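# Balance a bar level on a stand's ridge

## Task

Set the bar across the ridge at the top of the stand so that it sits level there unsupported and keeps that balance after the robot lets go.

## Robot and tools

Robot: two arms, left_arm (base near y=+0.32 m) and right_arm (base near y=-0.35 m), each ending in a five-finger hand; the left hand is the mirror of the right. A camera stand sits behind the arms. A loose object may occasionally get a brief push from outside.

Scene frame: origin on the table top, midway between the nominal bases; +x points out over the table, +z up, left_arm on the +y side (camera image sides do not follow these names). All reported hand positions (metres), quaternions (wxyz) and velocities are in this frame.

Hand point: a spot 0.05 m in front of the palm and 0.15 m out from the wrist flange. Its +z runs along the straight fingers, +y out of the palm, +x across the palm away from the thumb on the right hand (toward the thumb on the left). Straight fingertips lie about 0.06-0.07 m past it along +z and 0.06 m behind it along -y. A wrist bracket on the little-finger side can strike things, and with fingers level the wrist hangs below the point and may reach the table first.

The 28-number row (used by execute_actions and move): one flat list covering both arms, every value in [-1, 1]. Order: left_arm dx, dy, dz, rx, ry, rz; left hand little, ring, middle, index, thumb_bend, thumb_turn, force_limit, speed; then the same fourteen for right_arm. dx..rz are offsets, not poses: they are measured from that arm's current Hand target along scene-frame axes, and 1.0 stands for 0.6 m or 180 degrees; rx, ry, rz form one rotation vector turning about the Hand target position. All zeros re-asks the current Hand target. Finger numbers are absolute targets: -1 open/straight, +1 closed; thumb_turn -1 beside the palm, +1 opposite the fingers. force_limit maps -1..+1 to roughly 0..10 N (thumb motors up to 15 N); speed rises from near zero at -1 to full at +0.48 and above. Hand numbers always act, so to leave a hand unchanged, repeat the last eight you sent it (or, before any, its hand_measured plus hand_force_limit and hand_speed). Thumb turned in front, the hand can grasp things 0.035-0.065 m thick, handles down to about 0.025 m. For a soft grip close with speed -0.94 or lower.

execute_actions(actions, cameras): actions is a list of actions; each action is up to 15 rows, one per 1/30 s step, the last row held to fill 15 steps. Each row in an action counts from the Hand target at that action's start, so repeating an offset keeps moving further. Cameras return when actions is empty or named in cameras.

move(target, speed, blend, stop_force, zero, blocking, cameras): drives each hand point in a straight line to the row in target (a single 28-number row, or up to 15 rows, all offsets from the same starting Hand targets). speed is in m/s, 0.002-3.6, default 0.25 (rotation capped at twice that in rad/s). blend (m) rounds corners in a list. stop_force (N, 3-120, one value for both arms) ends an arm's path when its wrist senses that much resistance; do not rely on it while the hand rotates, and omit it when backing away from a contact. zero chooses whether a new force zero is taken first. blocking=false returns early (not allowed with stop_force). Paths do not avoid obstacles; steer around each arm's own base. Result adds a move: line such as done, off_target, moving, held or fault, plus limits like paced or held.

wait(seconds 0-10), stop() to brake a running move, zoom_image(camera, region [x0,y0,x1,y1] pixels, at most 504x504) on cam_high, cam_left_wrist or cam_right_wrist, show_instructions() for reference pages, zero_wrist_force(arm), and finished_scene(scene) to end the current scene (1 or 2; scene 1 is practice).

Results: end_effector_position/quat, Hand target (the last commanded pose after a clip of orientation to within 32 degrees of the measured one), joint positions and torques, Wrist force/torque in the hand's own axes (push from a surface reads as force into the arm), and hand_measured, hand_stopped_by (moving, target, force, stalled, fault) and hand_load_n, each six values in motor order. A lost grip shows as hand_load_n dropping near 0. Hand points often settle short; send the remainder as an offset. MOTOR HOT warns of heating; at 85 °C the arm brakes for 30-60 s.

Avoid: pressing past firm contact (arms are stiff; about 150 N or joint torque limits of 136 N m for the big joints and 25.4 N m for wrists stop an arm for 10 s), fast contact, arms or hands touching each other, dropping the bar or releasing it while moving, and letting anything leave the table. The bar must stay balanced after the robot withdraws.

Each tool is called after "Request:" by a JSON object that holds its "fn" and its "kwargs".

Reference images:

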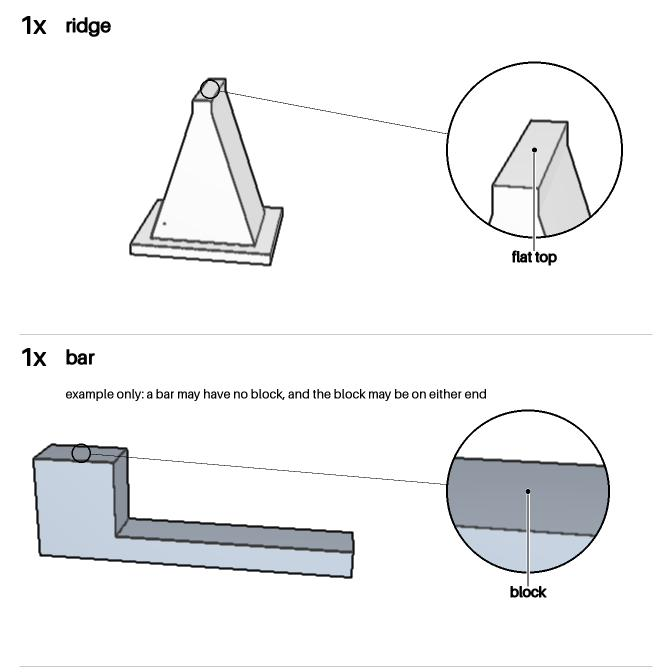

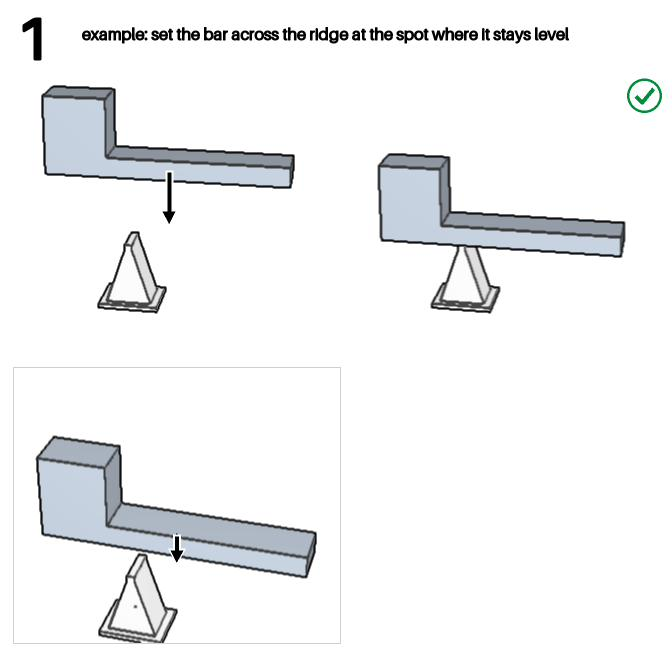

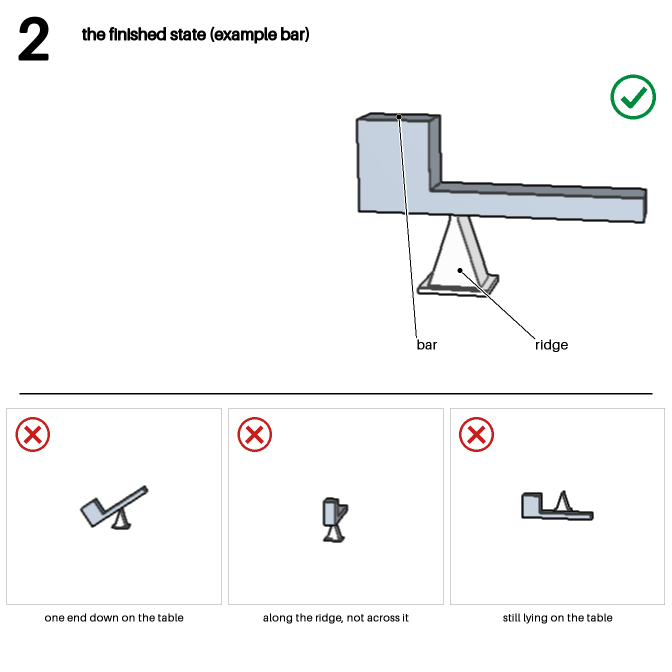

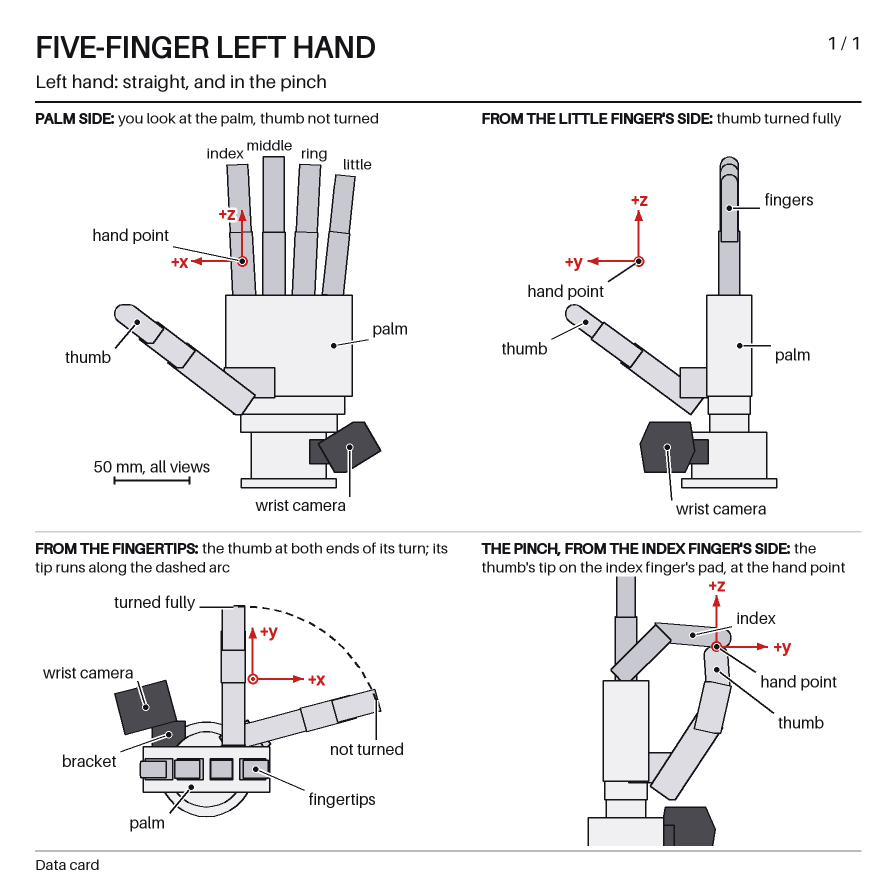

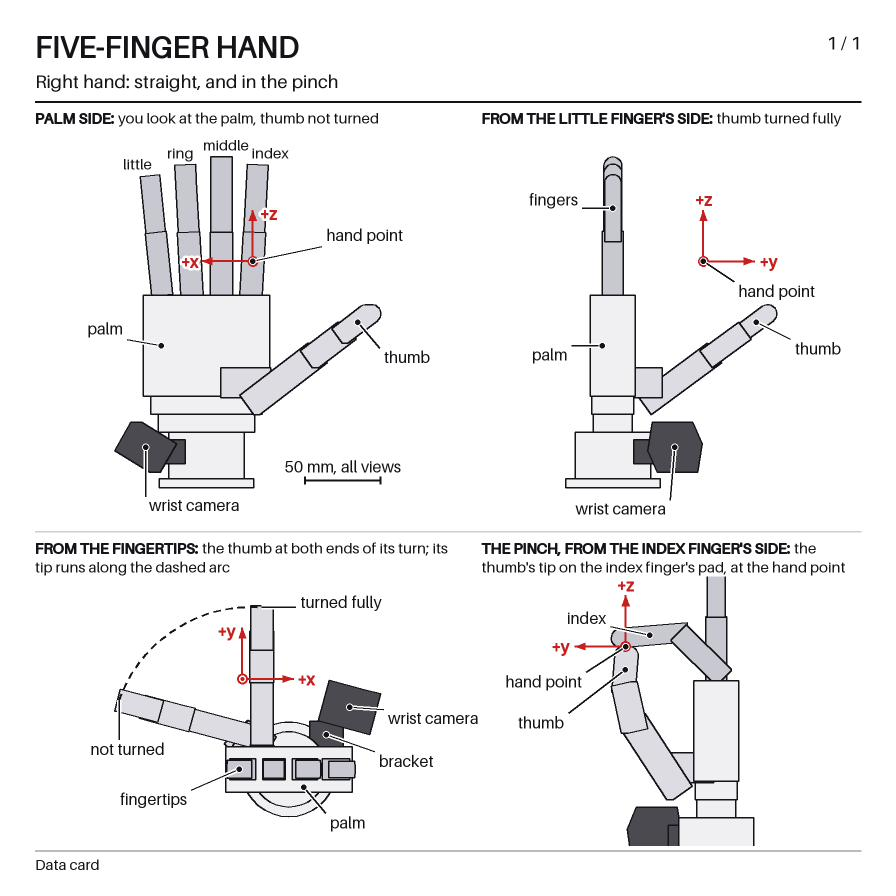

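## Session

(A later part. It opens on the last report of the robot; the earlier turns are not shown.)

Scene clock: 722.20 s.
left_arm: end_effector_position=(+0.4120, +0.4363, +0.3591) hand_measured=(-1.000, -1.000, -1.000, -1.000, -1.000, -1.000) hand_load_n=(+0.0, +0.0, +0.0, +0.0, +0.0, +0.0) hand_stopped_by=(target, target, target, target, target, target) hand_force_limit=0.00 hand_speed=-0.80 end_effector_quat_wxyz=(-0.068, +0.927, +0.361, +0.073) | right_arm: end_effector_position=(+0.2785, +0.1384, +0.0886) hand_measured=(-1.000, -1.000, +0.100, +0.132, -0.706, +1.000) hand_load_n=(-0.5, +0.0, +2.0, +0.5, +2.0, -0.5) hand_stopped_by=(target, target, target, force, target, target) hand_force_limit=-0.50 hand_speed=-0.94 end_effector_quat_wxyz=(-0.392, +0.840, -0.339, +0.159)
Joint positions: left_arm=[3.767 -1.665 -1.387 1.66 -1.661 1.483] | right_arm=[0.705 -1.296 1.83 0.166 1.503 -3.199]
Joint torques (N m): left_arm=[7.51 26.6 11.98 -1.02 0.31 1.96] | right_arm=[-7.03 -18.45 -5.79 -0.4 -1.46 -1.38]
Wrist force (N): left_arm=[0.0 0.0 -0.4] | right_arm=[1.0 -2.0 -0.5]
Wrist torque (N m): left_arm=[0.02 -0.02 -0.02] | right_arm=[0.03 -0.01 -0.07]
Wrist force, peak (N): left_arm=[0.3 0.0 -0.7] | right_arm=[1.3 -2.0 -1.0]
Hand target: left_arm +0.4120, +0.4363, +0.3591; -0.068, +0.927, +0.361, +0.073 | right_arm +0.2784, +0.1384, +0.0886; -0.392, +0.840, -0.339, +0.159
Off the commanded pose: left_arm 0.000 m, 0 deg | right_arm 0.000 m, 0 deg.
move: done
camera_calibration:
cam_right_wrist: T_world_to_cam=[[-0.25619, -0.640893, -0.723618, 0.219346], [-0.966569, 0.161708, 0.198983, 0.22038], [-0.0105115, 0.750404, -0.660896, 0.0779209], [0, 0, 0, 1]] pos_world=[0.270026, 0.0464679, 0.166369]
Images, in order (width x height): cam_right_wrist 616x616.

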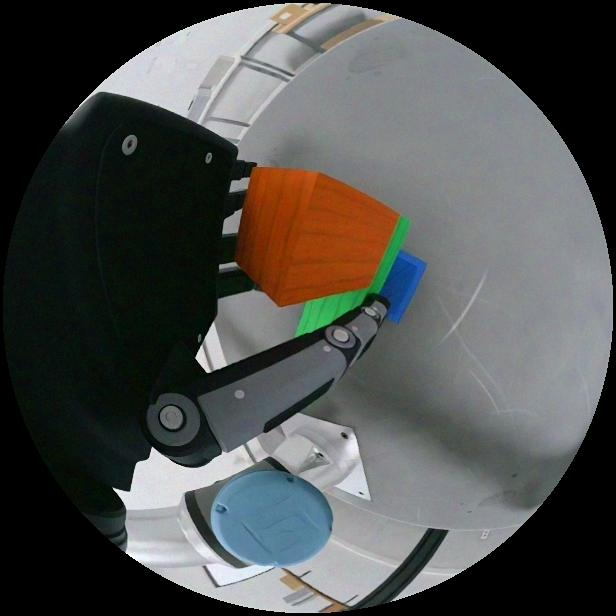

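Request:
{"fn": "move", "kwargs": {"target": [[0,0,0,0,0,0,-1,-1,-1,-1,-1,-1,0,-0.8,0,0,0,0,0,0,-1,-1,0.1,0.128,-0.709,1,-0.5,-0.94]], "cameras": ["cam_right_wrist"]}}

Request:
{"fn": "zoom_image", "kwargs": {"camera": "cam_right_wrist", "region": [220, 160, 420, 360]}}

Scene clock: 733.60 s.
left_arm: end_effector_position=(+0.4120, +0.4363, +0.3591) hand_measured=(-1.000, -1.000, -1.000, -1.000, -1.000, -1.000) hand_load_n=(+0.0, +0.0, +0.0, +0.0, -0.5, -0.5) hand_stopped_by=(target, target, target, target, target, target) hand_force_limit=0.00 hand_speed=-0.80 end_effector_quat_wxyz=(-0.068, +0.927, +0.361, +0.073) | right_arm: end_effector_position=(+0.2784, +0.1384, +0.0886) hand_measured=(-1.000, -1.000, +0.100, +0.128, -0.710, +1.000) hand_load_n=(+0.0, +0.0, +1.0, +0.0, +1.0, +0.0) hand_stopped_by=(target, target, target, target, target, target) hand_force_limit=-0.50 hand_speed=-0.94 end_effector_quat_wxyz=(-0.392, +0.840, -0.339, +0.159)
Joint positions: left_arm=[3.767 -1.665 -1.387 1.66 -1.661 1.483] | right_arm=[0.705 -1.296 1.831 0.166 1.503 -3.199]
Joint torques (N m): left_arm=[7.56 26.23 11.66 -1 0.28 1.99] | right_arm=[-6.09 -19.67 -8.64 1.74 -1.46 -1.18]
Wrist force (N): left_arm=[-0.2 -0.1 -0.5] | right_arm=[0.7 -0.2 -0.2]
Wrist torque (N m): left_arm=[0.02 0.01 -0.02] | right_arm=[0.08 -0.03 -0.03]
Wrist force, peak (N): left_arm=[0.1 -0.3 -0.8] | right_arm=[1.1 -2.5 -0.9]
Hand target: left_arm +0.4120, +0.4363, +0.3591; -0.068, +0.927, +0.361, +0.073 | right_arm +0.2784, +0.1384, +0.0886; -0.392, +0.840, -0.339, +0.159
Off the commanded pose: left_arm 0.000 m, 0 deg | right_arm 0.000 m, 0 deg.
move: done
camera_calibration:
cam_right_wrist: T_world_to_cam=[[-0.256258, -0.640983, -0.723514, 0.219352], [-0.966551, 0.161782, 0.199011, 0.220366], [-0.0105109, 0.750311, -0.661001, 0.0779432], [0, 0, 0, 1]] pos_world=[0.270025, 0.0464679, 0.166369]
Images, in order (width x height): cam_right_wrist 616x616.

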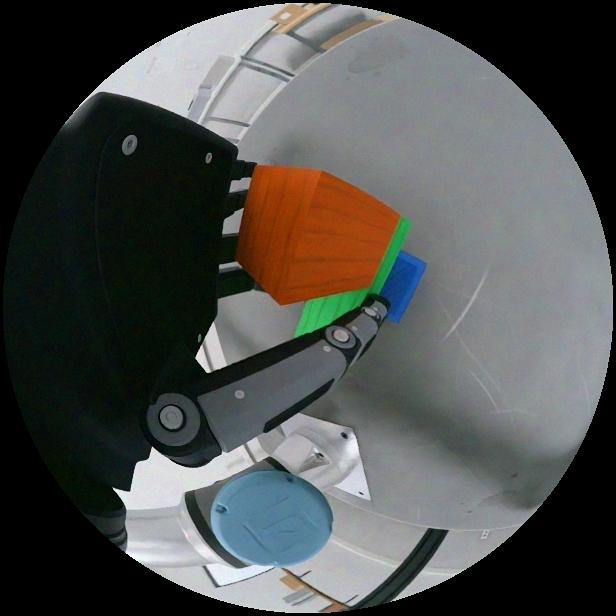

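Scaled by 2.520 from the camera's 616x616 image, which has a finer 880x880 frame.

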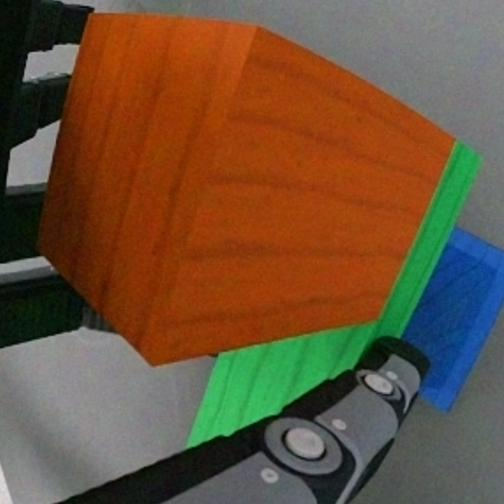

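Request:
{"fn": "wait", "kwargs": {"seconds": 0.2, "cameras": ["cam_high","cam_right_wrist"]}}

Request:
{"fn": "zoom_image", "kwargs": {"camera": "cam_right_wrist", "region": [220, 160, 420, 360]}}

Request:
{"fn": "zoom_image", "kwargs": {"camera": "cam_high", "region": [365, 115, 405, 155]}}

Request:
{"fn": "zoom_image", "kwargs": {"camera": "cam_high", "region": [395, 85, 435, 125]}}

Scene clock: 780.90 s.
left_arm: end_effector_position=(+0.4120, +0.4363, +0.3591) hand_measured=(-1.000, -1.000, -1.000, -1.000, -1.000, -1.000) hand_load_n=(+0.0, +0.0, -0.5, +0.0, +0.0, -0.5) hand_stopped_by=(target, target, target, target, target, target) hand_force_limit=0.00 hand_speed=-0.80 end_effector_quat_wxyz=(-0.068, +0.927, +0.361, +0.073) | right_arm: end_effector_position=(+0.2784, +0.1384, +0.0886) hand_measured=(-1.000, -1.000, +0.100, +0.128, -0.710, +1.000) hand_load_n=(+0.0, +0.0, +1.0, +0.0, +1.0, +0.0) hand_stopped_by=(target, target, target, target, target, target) hand_force_limit=-0.50 hand_speed=-0.94 end_effector_quat_wxyz=(-0.392, +0.840, -0.339, +0.159)
Joint positions: left_arm=[3.767 -1.665 -1.387 1.66 -1.661 1.483] | right_arm=[0.705 -1.296 1.831 0.166 1.503 -3.199]
Joint torques (N m): left_arm=[7.74 26.12 11.68 -0.9 0.18 1.93] | right_arm=[-8.07 -25.48 -26.42 -1.27 -1.49 -1.02]
Wrist force (N): left_arm=[-0.1 0.0 -0.3] | right_arm=[0.8 -0.2 -0.3]
Wrist torque (N m): left_arm=[0.02 -0.02 -0.02] | right_arm=[0.09 -0.03 -0.03]
Wrist force, peak (N): left_arm=[0.3 0.1 -0.8] | right_arm=[1.3 -0.3 0.0]
Hand target: left_arm +0.4120, +0.4363, +0.3591; -0.068, +0.927, +0.361, +0.073 | right_arm +0.2784, +0.1384, +0.0886; -0.392, +0.840, -0.339, +0.159
Off the commanded pose: left_arm 0.000 m, 0 deg | right_arm 0.000 m, 0 deg.
wait: 0.20 s; at rest from the start
camera_calibration:
cam_right_wrist: T_world_to_cam=[[-0.256259, -0.640935, -0.723556, 0.219357], [-0.966551, 0.16177, 0.199021, 0.220365], [-0.0105105, 0.750355, -0.660951, 0.0779325], [0, 0, 0, 1]] pos_world=[0.270025, 0.046468, 0.166369]
Images, in order (width x height): cam_high 672x504, cam_right_wrist 616x616.

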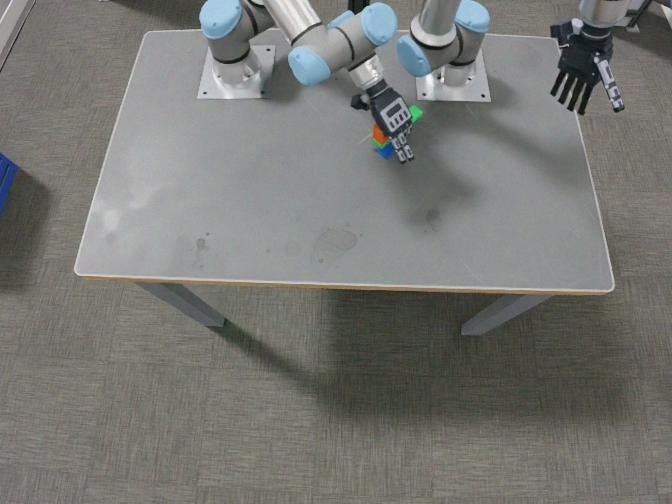

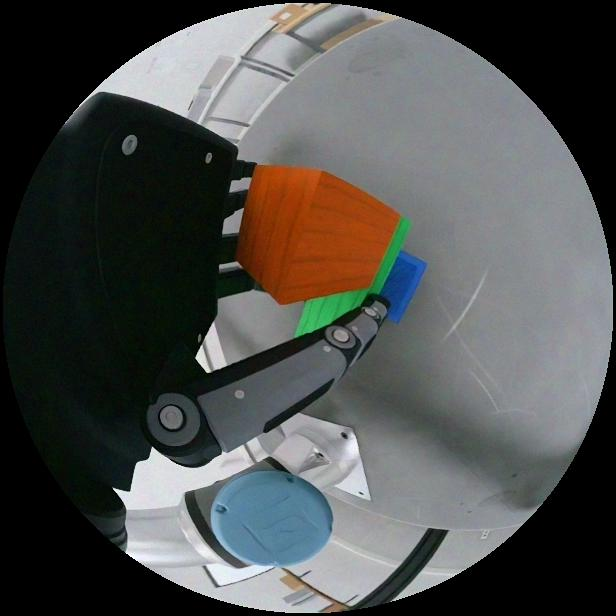

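Scaled by 2.520 from the camera's 616x616 image, which has a finer 880x880 frame.

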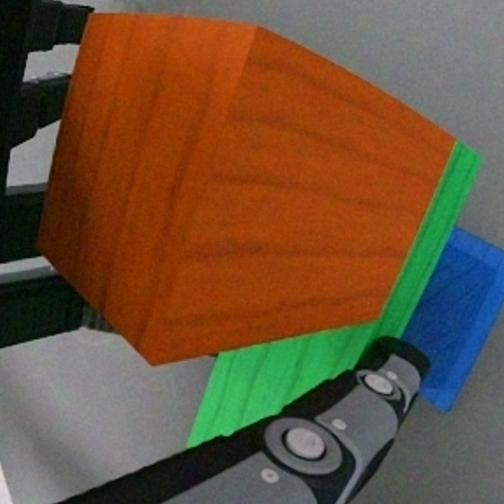

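Scaled by 12.600 from the camera's 672x504 image, which has a finer 960x720 frame.

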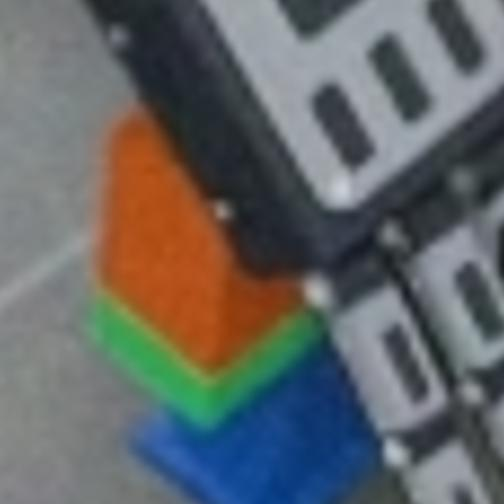

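Scaled by 12.600 from the camera's 672x504 image, which has a finer 960x720 frame.

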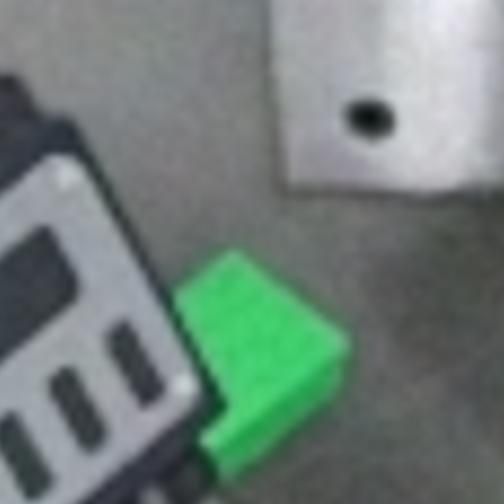

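Request:
{"fn": "move", "kwargs": {"target": [[0,0,0,0,0,0,-1,-1,-1,-1,-1,-1,0,-0.8,0,0,0,0,0,0,-1,-1,0.1,0.128,-0.713,1,-0.5,-0.94]], "cameras": ["cam_high","cam_right_wrist"]}}

Request:
{"fn": "zoom_image", "kwargs": {"camera": "cam_right_wrist", "region": [220, 160, 420, 360]}}

Request:
{"fn": "zoom_image", "kwargs": {"camera": "cam_high", "region": [395, 85, 435, 125]}}

Scene clock: 810.83 s.
left_arm: end_effector_position=(+0.4120, +0.4363, +0.3591) hand_measured=(-1.000, -1.000, -1.000, -1.000, -1.000, -1.000) hand_load_n=(+0.0, +0.0, +0.0, +0.0, +0.0, +0.0) hand_stopped_by=(target, target, target, target, target, target) hand_force_limit=0.00 hand_speed=-0.80 end_effector_quat_wxyz=(-0.068, +0.927, +0.361, +0.073) | right_arm: end_effector_position=(+0.2784, +0.1384, +0.0886) hand_measured=(-1.000, -1.000, +0.100, +0.128, -0.714, +1.000) hand_load_n=(+0.0, +0.0, +0.5, +0.0, +0.0, +0.0) hand_stopped_by=(target, target, target, target, target, target) hand_force_limit=-0.50 hand_speed=-0.94 end_effector_quat_wxyz=(-0.392, +0.840, -0.339, +0.159)
Joint positions: left_arm=[3.767 -1.665 -1.387 1.66 -1.661 1.483] | right_arm=[0.705 -1.296 1.83 0.166 1.503 -3.199]
Joint torques (N m): left_arm=[7.22 26.37 11.58 -1.02 0.2 1.92] | right_arm=[-6.12 -26.63 -32.17 -1.03 -1.55 -1.11]
Wrist force (N): left_arm=[0.0 -0.2 -0.5] | right_arm=[0.5 0.0 -0.2]
Wrist torque (N m): left_arm=[0.00 -0.03 0.00] | right_arm=[0.11 0.02 -0.04]
Wrist force, peak (N): left_arm=[-0.1 -0.1 -0.9] | right_arm=[1.1 -0.1 -0.3]
Hand target: left_arm +0.4120, +0.4363, +0.3591; -0.068, +0.927, +0.361, +0.073 | right_arm +0.2784, +0.1384, +0.0886; -0.392, +0.840, -0.339, +0.159
Off the commanded pose: left_arm 0.000 m, 0 deg | right_arm 0.000 m, 0 deg.
move: done
camera_calibration:
cam_right_wrist: T_world_to_cam=[[-0.256189, -0.640947, -0.72357, 0.219341], [-0.966569, 0.161723, 0.19897, 0.220381], [-0.0105111, 0.750355, -0.660951, 0.0779327], [0, 0, 0, 1]] pos_world=[0.270026, 0.0464679, 0.166369]
Images, in order (width x height): cam_high 672x504, cam_right_wrist 616x616.

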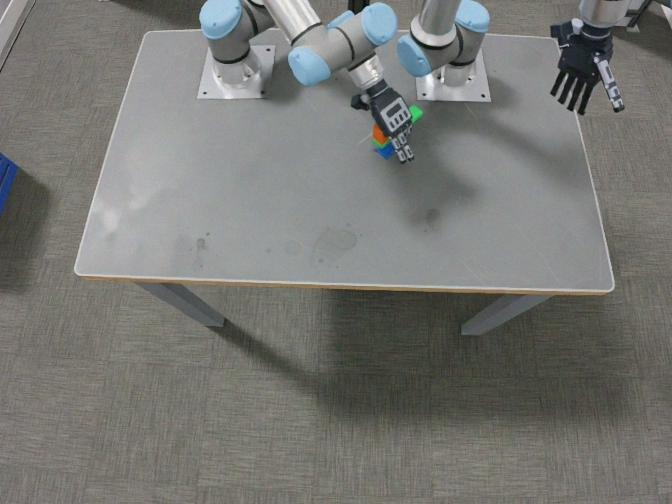

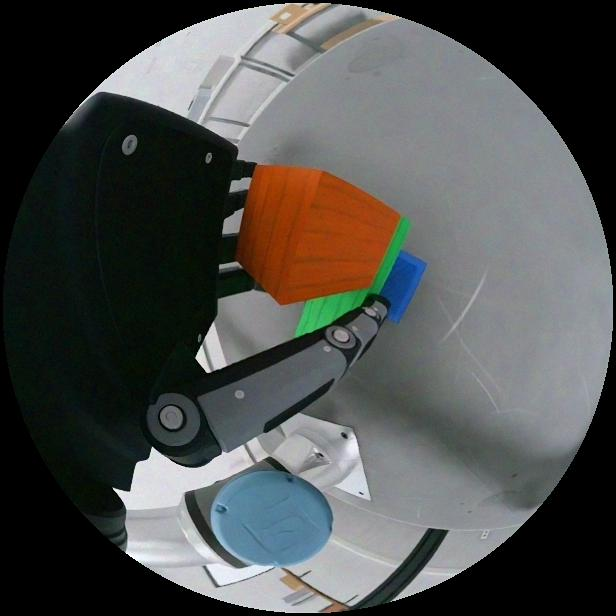

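Scaled by 2.520 from the camera's 616x616 image, which has a finer 880x880 frame.

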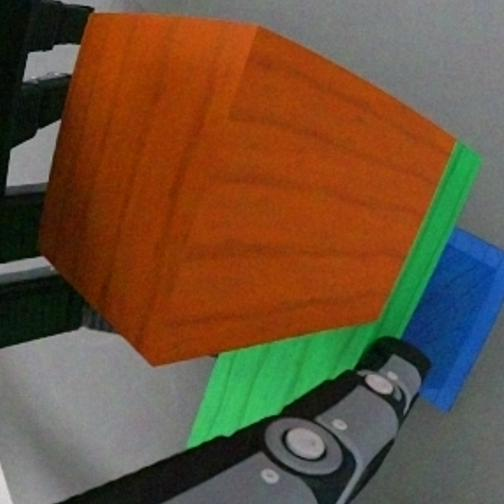

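Scaled by 12.600 from the camera's 672x504 image, which has a finer 960x720 frame.

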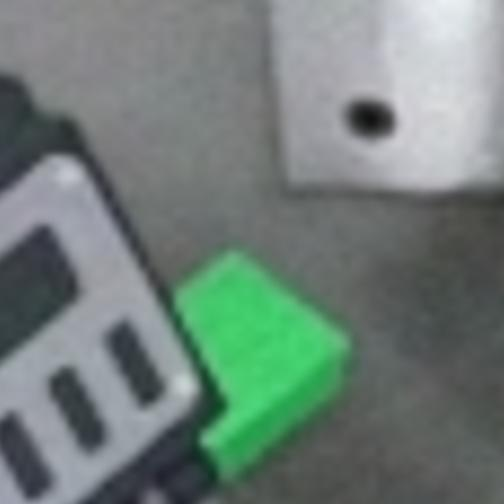

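Request:
{"fn": "move", "kwargs": {"target": [[0,0,0,0,0,0,-1,-1,-1,-1,-1,-1,0,-0.8,0,0,0,0,0,0,-1,-1,0.1,0.115,-0.72,1,-0.5,-0.94]], "cameras": ["cam_right_wrist"]}}

Request:
{"fn": "zoom_image", "kwargs": {"camera": "cam_right_wrist", "region": [220, 160, 420, 360]}}

Scene clock: 818.00 s.
left_arm: end_effector_position=(+0.4120, +0.4363, +0.3591) hand_measured=(-1.000, -1.000, -1.000, -1.000, -1.000, -1.000) hand_load_n=(+0.0, +0.0, +0.0, +0.0, +0.0, +0.0) hand_stopped_by=(target, target, target, target, target, target) hand_force_limit=0.00 hand_speed=-0.80 end_effector_quat_wxyz=(-0.068, +0.927, +0.361, +0.073) | right_arm: end_effector_position=(+0.2784, +0.1384, +0.0886) hand_measured=(-1.000, -1.000, +0.100, +0.114, -0.720, +1.000) hand_load_n=(-0.5, +0.0, +0.0, +0.0, +0.0, +0.0) hand_stopped_by=(target, target, target, target, target, target) hand_force_limit=-0.50 hand_speed=-0.94 end_effector_quat_wxyz=(-0.392, +0.840, -0.339, +0.159)
Joint positions: left_arm=[3.767 -1.665 -1.387 1.66 -1.661 1.483] | right_arm=[0.705 -1.296 1.83 0.166 1.503 -3.199]
Joint torques (N m): left_arm=[6.94 26.5 11.53 -0.93 0.08 1.81] | right_arm=[-7.01 -25.08 -33.24 -1.01 -1.5 -1.27]
Wrist force (N): left_arm=[0.0 -0.2 -0.4] | right_arm=[0.5 0.5 0.4]
Wrist torque (N m): left_arm=[0.00 -0.03 0.00] | right_arm=[0.10 -0.02 -0.03]
Wrist force, peak (N): left_arm=[0.0 0.0 -0.9] | right_arm=[0.9 0.6 -0.3]
Hand target: left_arm +0.4120, +0.4363, +0.3591; -0.068, +0.927, +0.361, +0.073 | right_arm +0.2784, +0.1384, +0.0886; -0.392, +0.840, -0.339, +0.159
Off the commanded pose: left_arm 0.000 m, 0 deg | right_arm 0.000 m, 0 deg.
move: done
camera_calibration:
cam_right_wrist: T_world_to_cam=[[-0.256189, -0.640947, -0.72357, 0.219341], [-0.966569, 0.161723, 0.19897, 0.220381], [-0.0105111, 0.750355, -0.660951, 0.0779327], [0, 0, 0, 1]] pos_world=[0.270026, 0.0464679, 0.166369]
Images, in order (width x height): cam_right_wrist 616x616.

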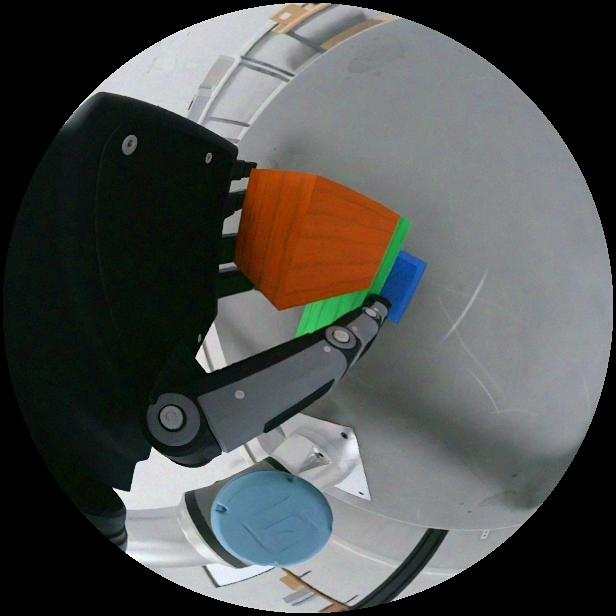

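Scaled by 2.520 from the camera's 616x616 image, which has a finer 880x880 frame.

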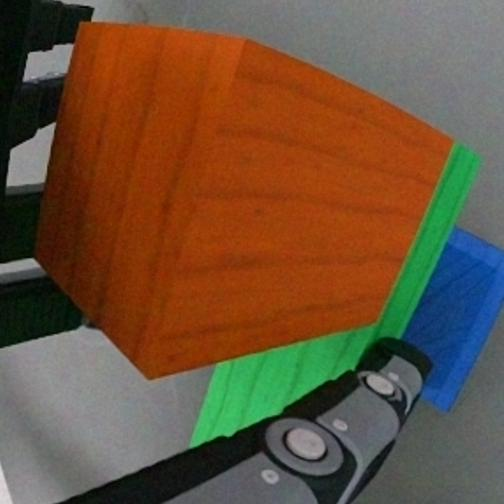

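Request:
{"fn": "move", "kwargs": {"target": [[0,0,0,0,0,0,-1,-1,-1,-1,-1,-1,0,-0.8,0,0,0,0,0,0,-1,-1,0.09,0.09,-0.735,1,-0.5,-0.94]], "cameras": ["cam_high","cam_right_wrist"]}}

Request:
{"fn": "zoom_image", "kwargs": {"camera": "cam_right_wrist", "region": [220, 160, 420, 360]}}

Request:
{"fn": "zoom_image", "kwargs": {"camera": "cam_high", "region": [395, 85, 435, 125]}}

Scene clock: 828.03 s.
left_arm: end_effector_position=(+0.4120, +0.4363, +0.3591) hand_measured=(-1.000, -1.000, -1.000, -1.000, -1.000, -1.000) hand_load_n=(+0.0, +0.0, +0.0, +0.5, +0.0, +0.0) hand_stopped_by=(target, target, target, target, target, target) hand_force_limit=0.00 hand_speed=-0.80 end_effector_quat_wxyz=(-0.068, +0.927, +0.361, +0.073) | right_arm: end_effector_position=(+0.2784, +0.1384, +0.0886) hand_measured=(-1.000, -1.000, +0.090, +0.090, -0.736, +1.000) hand_load_n=(+0.0, +0.0, +0.0, +0.0, +0.0, +0.0) hand_stopped_by=(target, target, target, target, target, target) hand_force_limit=-0.50 hand_speed=-0.94 end_effector_quat_wxyz=(-0.392, +0.840, -0.339, +0.159)
Joint positions: left_arm=[3.767 -1.665 -1.387 1.66 -1.661 1.483] | right_arm=[0.705 -1.296 1.83 0.166 1.503 -3.199]
Joint torques (N m): left_arm=[7.14 25.96 11.97 -0.99 0.09 1.78] | right_arm=[-6.75 -25.68 -32.52 -1.16 -1.51 -1.33]
Wrist force (N): left_arm=[0.1 -0.3 -0.4] | right_arm=[0.7 0.6 -0.1]
Wrist torque (N m): left_arm=[-0.02 -0.04 0.00] | right_arm=[0.13 -0.05 -0.02]
Wrist force, peak (N): left_arm=[0.1 0.1 -0.8] | right_arm=[0.9 0.8 -0.2]
Hand target: left_arm +0.4120, +0.4363, +0.3591; -0.068, +0.927, +0.361, +0.073 | right_arm +0.2784, +0.1384, +0.0886; -0.392, +0.840, -0.339, +0.159
Off the commanded pose: left_arm 0.000 m, 0 deg | right_arm 0.000 m, 0 deg.
move: done
camera_calibration:
cam_right_wrist: T_world_to_cam=[[-0.256189, -0.640947, -0.72357, 0.219341], [-0.966569, 0.161723, 0.19897, 0.220381], [-0.0105111, 0.750355, -0.660951, 0.0779327], [0, 0, 0, 1]] pos_world=[0.270026, 0.0464679, 0.166369]
Images, in order (width x height): cam_high 672x504, cam_right_wrist 616x616.

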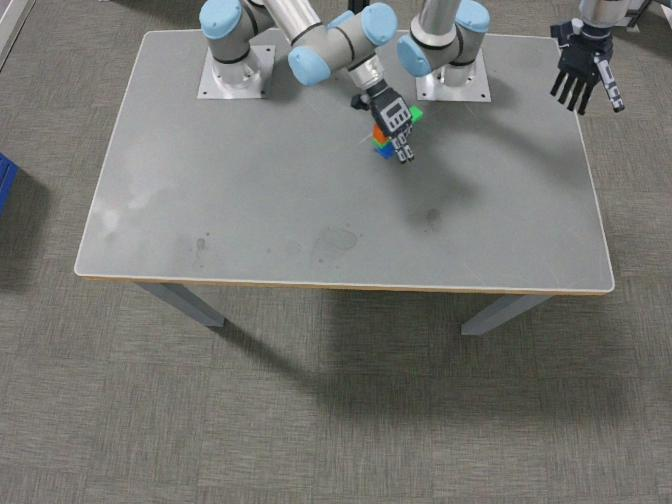

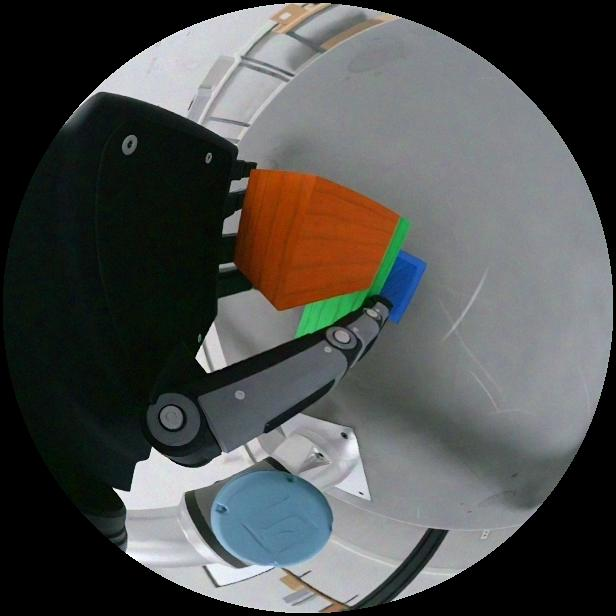

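Scaled by 2.520 from the camera's 616x616 image, which has a finer 880x880 frame.

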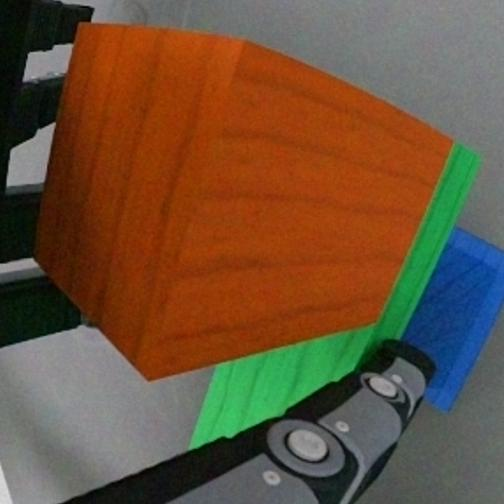

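Scaled by 12.600 from the camera's 672x504 image, which has a finer 960x720 frame.

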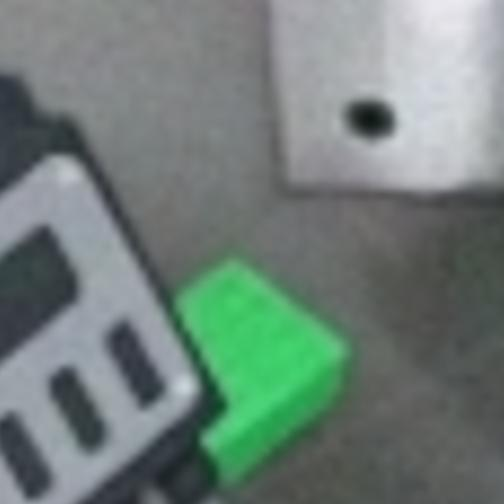

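Request:
{"fn": "move", "kwargs": {"target": [[0,0,0,0,0,0,-1,-1,-1,-1,-1,-1,0,-0.8,0,0,0,0,0,0,-1,-1,-0.3,-0.3,-1,1,-0.5,-0.7]], "cameras": ["cam_right_wrist"]}}

Scene clock: 836.50 s.
left_arm: end_effector_position=(+0.4120, +0.4363, +0.3591) hand_measured=(-1.000, -1.000, -1.000, -1.000, -1.000, -1.000) hand_load_n=(+0.0, +0.0, +0.0, +0.0, +0.0, +0.0) hand_stopped_by=(target, target, target, target, target, target) hand_force_limit=0.00 hand_speed=-0.80 end_effector_quat_wxyz=(-0.068, +0.927, +0.361, +0.073) | right_arm: end_effector_position=(+0.2784, +0.1384, +0.0886) hand_measured=(-1.000, -1.000, -0.300, -0.300, -1.000, +1.000) hand_load_n=(+0.0, +0.0, +0.0, +0.0, +0.0, +0.0) hand_stopped_by=(target, target, target, target, target, target) hand_force_limit=-0.50 hand_speed=-0.70 end_effector_quat_wxyz=(-0.392, +0.840, -0.339, +0.159)
Joint positions: left_arm=[3.767 -1.665 -1.387 1.66 -1.661 1.483] | right_arm=[0.705 -1.296 1.83 0.166 1.503 -3.199]
Joint torques (N m): left_arm=[6.24 25.94 12.07 -0.98 -0.05 1.77] | right_arm=[-7.87 -26.02 -31.32 -1.11 -1.26 -1.18]
Wrist force (N): left_arm=[-0.1 0.0 -0.4] | right_arm=[0.5 0.6 0.1]
Wrist torque (N m): left_arm=[0.03 -0.01 -0.02] | right_arm=[0.11 -0.01 -0.03]
Wrist force, peak (N): left_arm=[0.0 0.1 -0.8] | right_arm=[1.1 0.8 -0.1]
Hand target: left_arm +0.4120, +0.4363, +0.3591; -0.068, +0.927, +0.361, +0.073 | right_arm +0.2784, +0.1384, +0.0886; -0.392, +0.840, -0.339, +0.159
Off the commanded pose: left_arm 0.000 m, 0 deg | right_arm 0.000 m, 0 deg.
move: done
camera_calibration:
cam_right_wrist: T_world_to_cam=[[-0.256189, -0.640947, -0.72357, 0.219341], [-0.966569, 0.161723, 0.19897, 0.220381], [-0.0105111, 0.750355, -0.660951, 0.0779327], [0, 0, 0, 1]] pos_world=[0.270026, 0.0464679, 0.166369]
Images, in order (width x height): cam_right_wrist 616x616.

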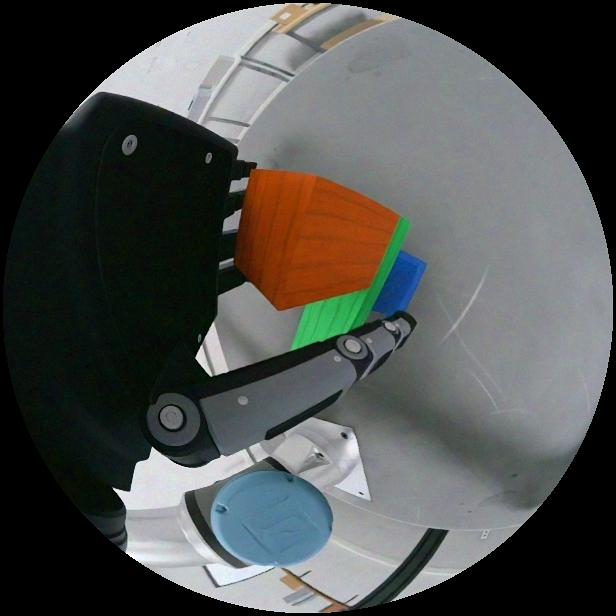

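Request:
{"fn": "move", "kwargs": {"target": [[0,0,0,0,0,0,-1,-1,-1,-1,-1,-1,0,-0.8,0,0,0.2,0,0,0,-1,-1,-0.3,-0.3,-1,1,-0.5,-0.7],[0,0,0,0,0,0,-1,-1,-1,-1,-1,-1,0,-0.8,-0.12,-0.12,0.35,0,0,0,-1,-1,-0.3,-0.3,-1,1,-0.5,-0.7]], "speed": [0.06,0.2], "blend": 0.01, "cameras": ["cam_high","cam_right_wrist"]}}

Request:
{"fn": "zoom_image", "kwargs": {"camera": "cam_high", "region": [360, 85, 430, 155]}}

Scene clock: 849.40 s.
left_arm: end_effector_position=(+0.4120, +0.4363, +0.3591) hand_measured=(-1.000, -1.000, -1.000, -1.000, -1.000, -1.000) hand_load_n=(+0.0, +0.0, +0.0, +0.0, +0.0, +0.0) hand_stopped_by=(target, target, target, target, target, target) hand_force_limit=0.00 hand_speed=-0.80 end_effector_quat_wxyz=(-0.068, +0.927, +0.361, +0.073) | right_arm: end_effector_position=(+0.2065, +0.0664, +0.2986) hand_measured=(-1.000, -1.000, -0.300, -0.300, -1.000, +1.000) hand_load_n=(+0.0, +0.0, +0.0, +0.0, +0.0, +0.0) hand_stopped_by=(target, target, target, target, target, target) hand_force_limit=-0.50 hand_speed=-0.70 end_effector_quat_wxyz=(-0.392, +0.840, -0.339, +0.159)
Joint positions: left_arm=[3.767 -1.665 -1.387 1.66 -1.661 1.483] | right_arm=[0.679 -1.675 1.684 0.693 1.484 -3.216]
Joint torques (N m): left_arm=[7.03 25.28 11.22 -1.03 -0.06 1.76] | right_arm=[8.31 -20.67 -36.86 2.08 1.26 1.57]
Wrist force (N): left_arm=[0.0 0.1 -0.3] | right_arm=[0.8 0.8 0.1]
Wrist torque (N m): left_arm=[0.04 -0.03 -0.01] | right_arm=[0.12 -0.06 0.12]
Wrist force, peak (N): left_arm=[0.2 0.2 -0.9] | right_arm=[0.8 0.2 -1.9]
Hand target: left_arm +0.4120, +0.4363, +0.3591; -0.068, +0.927, +0.361, +0.073 | right_arm +0.2064, +0.0664, +0.2986; -0.392, +0.840, -0.339, +0.159
Off the commanded pose: left_arm 0.000 m, 0 deg | right_arm 0.000 m, 0 deg.
move: done
camera_calibration:
cam_right_wrist: T_world_to_cam=[[-0.256182, -0.640875, -0.723636, 0.306747], [-0.966572, 0.161776, 0.198913, 0.120769], [-0.0104116, 0.750405, -0.660896, 0.269963], [0, 0, 0, 1]] pos_world=[0.198125, -0.0255319, 0.376368]
Images, in order (width x height): cam_high 672x504, cam_right_wrist 616x616.

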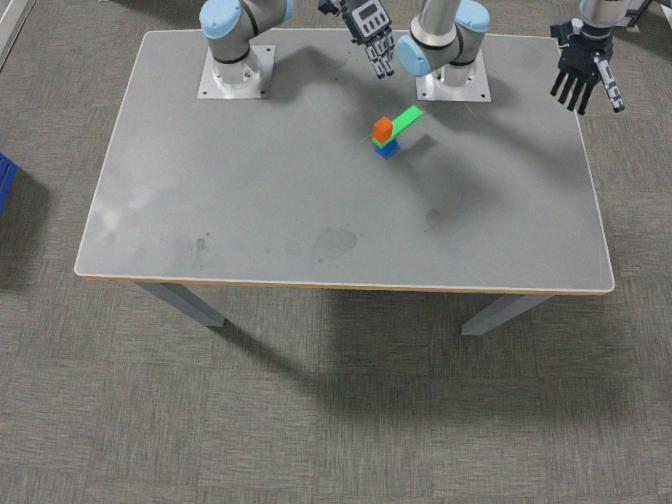

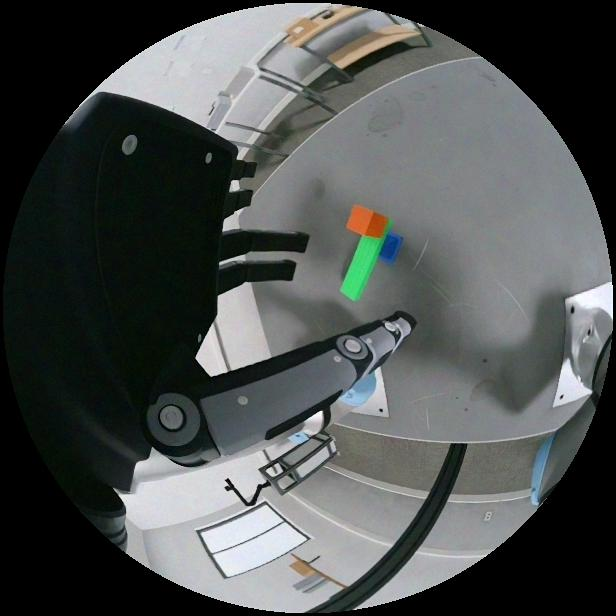

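Scaled by 7.200 from the camera's 672x504 image, which has a finer 960x720 frame.

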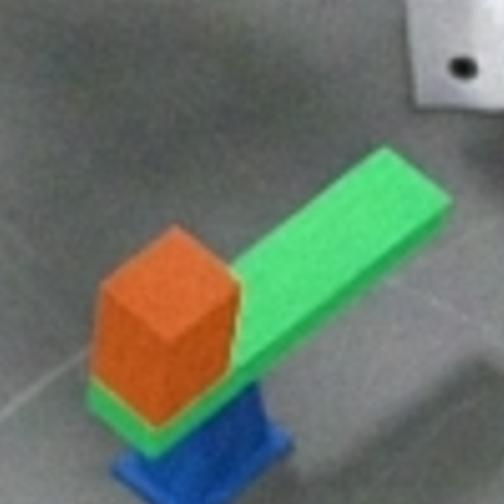

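Request:
{"fn": "finished_scene", "kwargs": {"scene": 2}}

The scene is finished: the task was done.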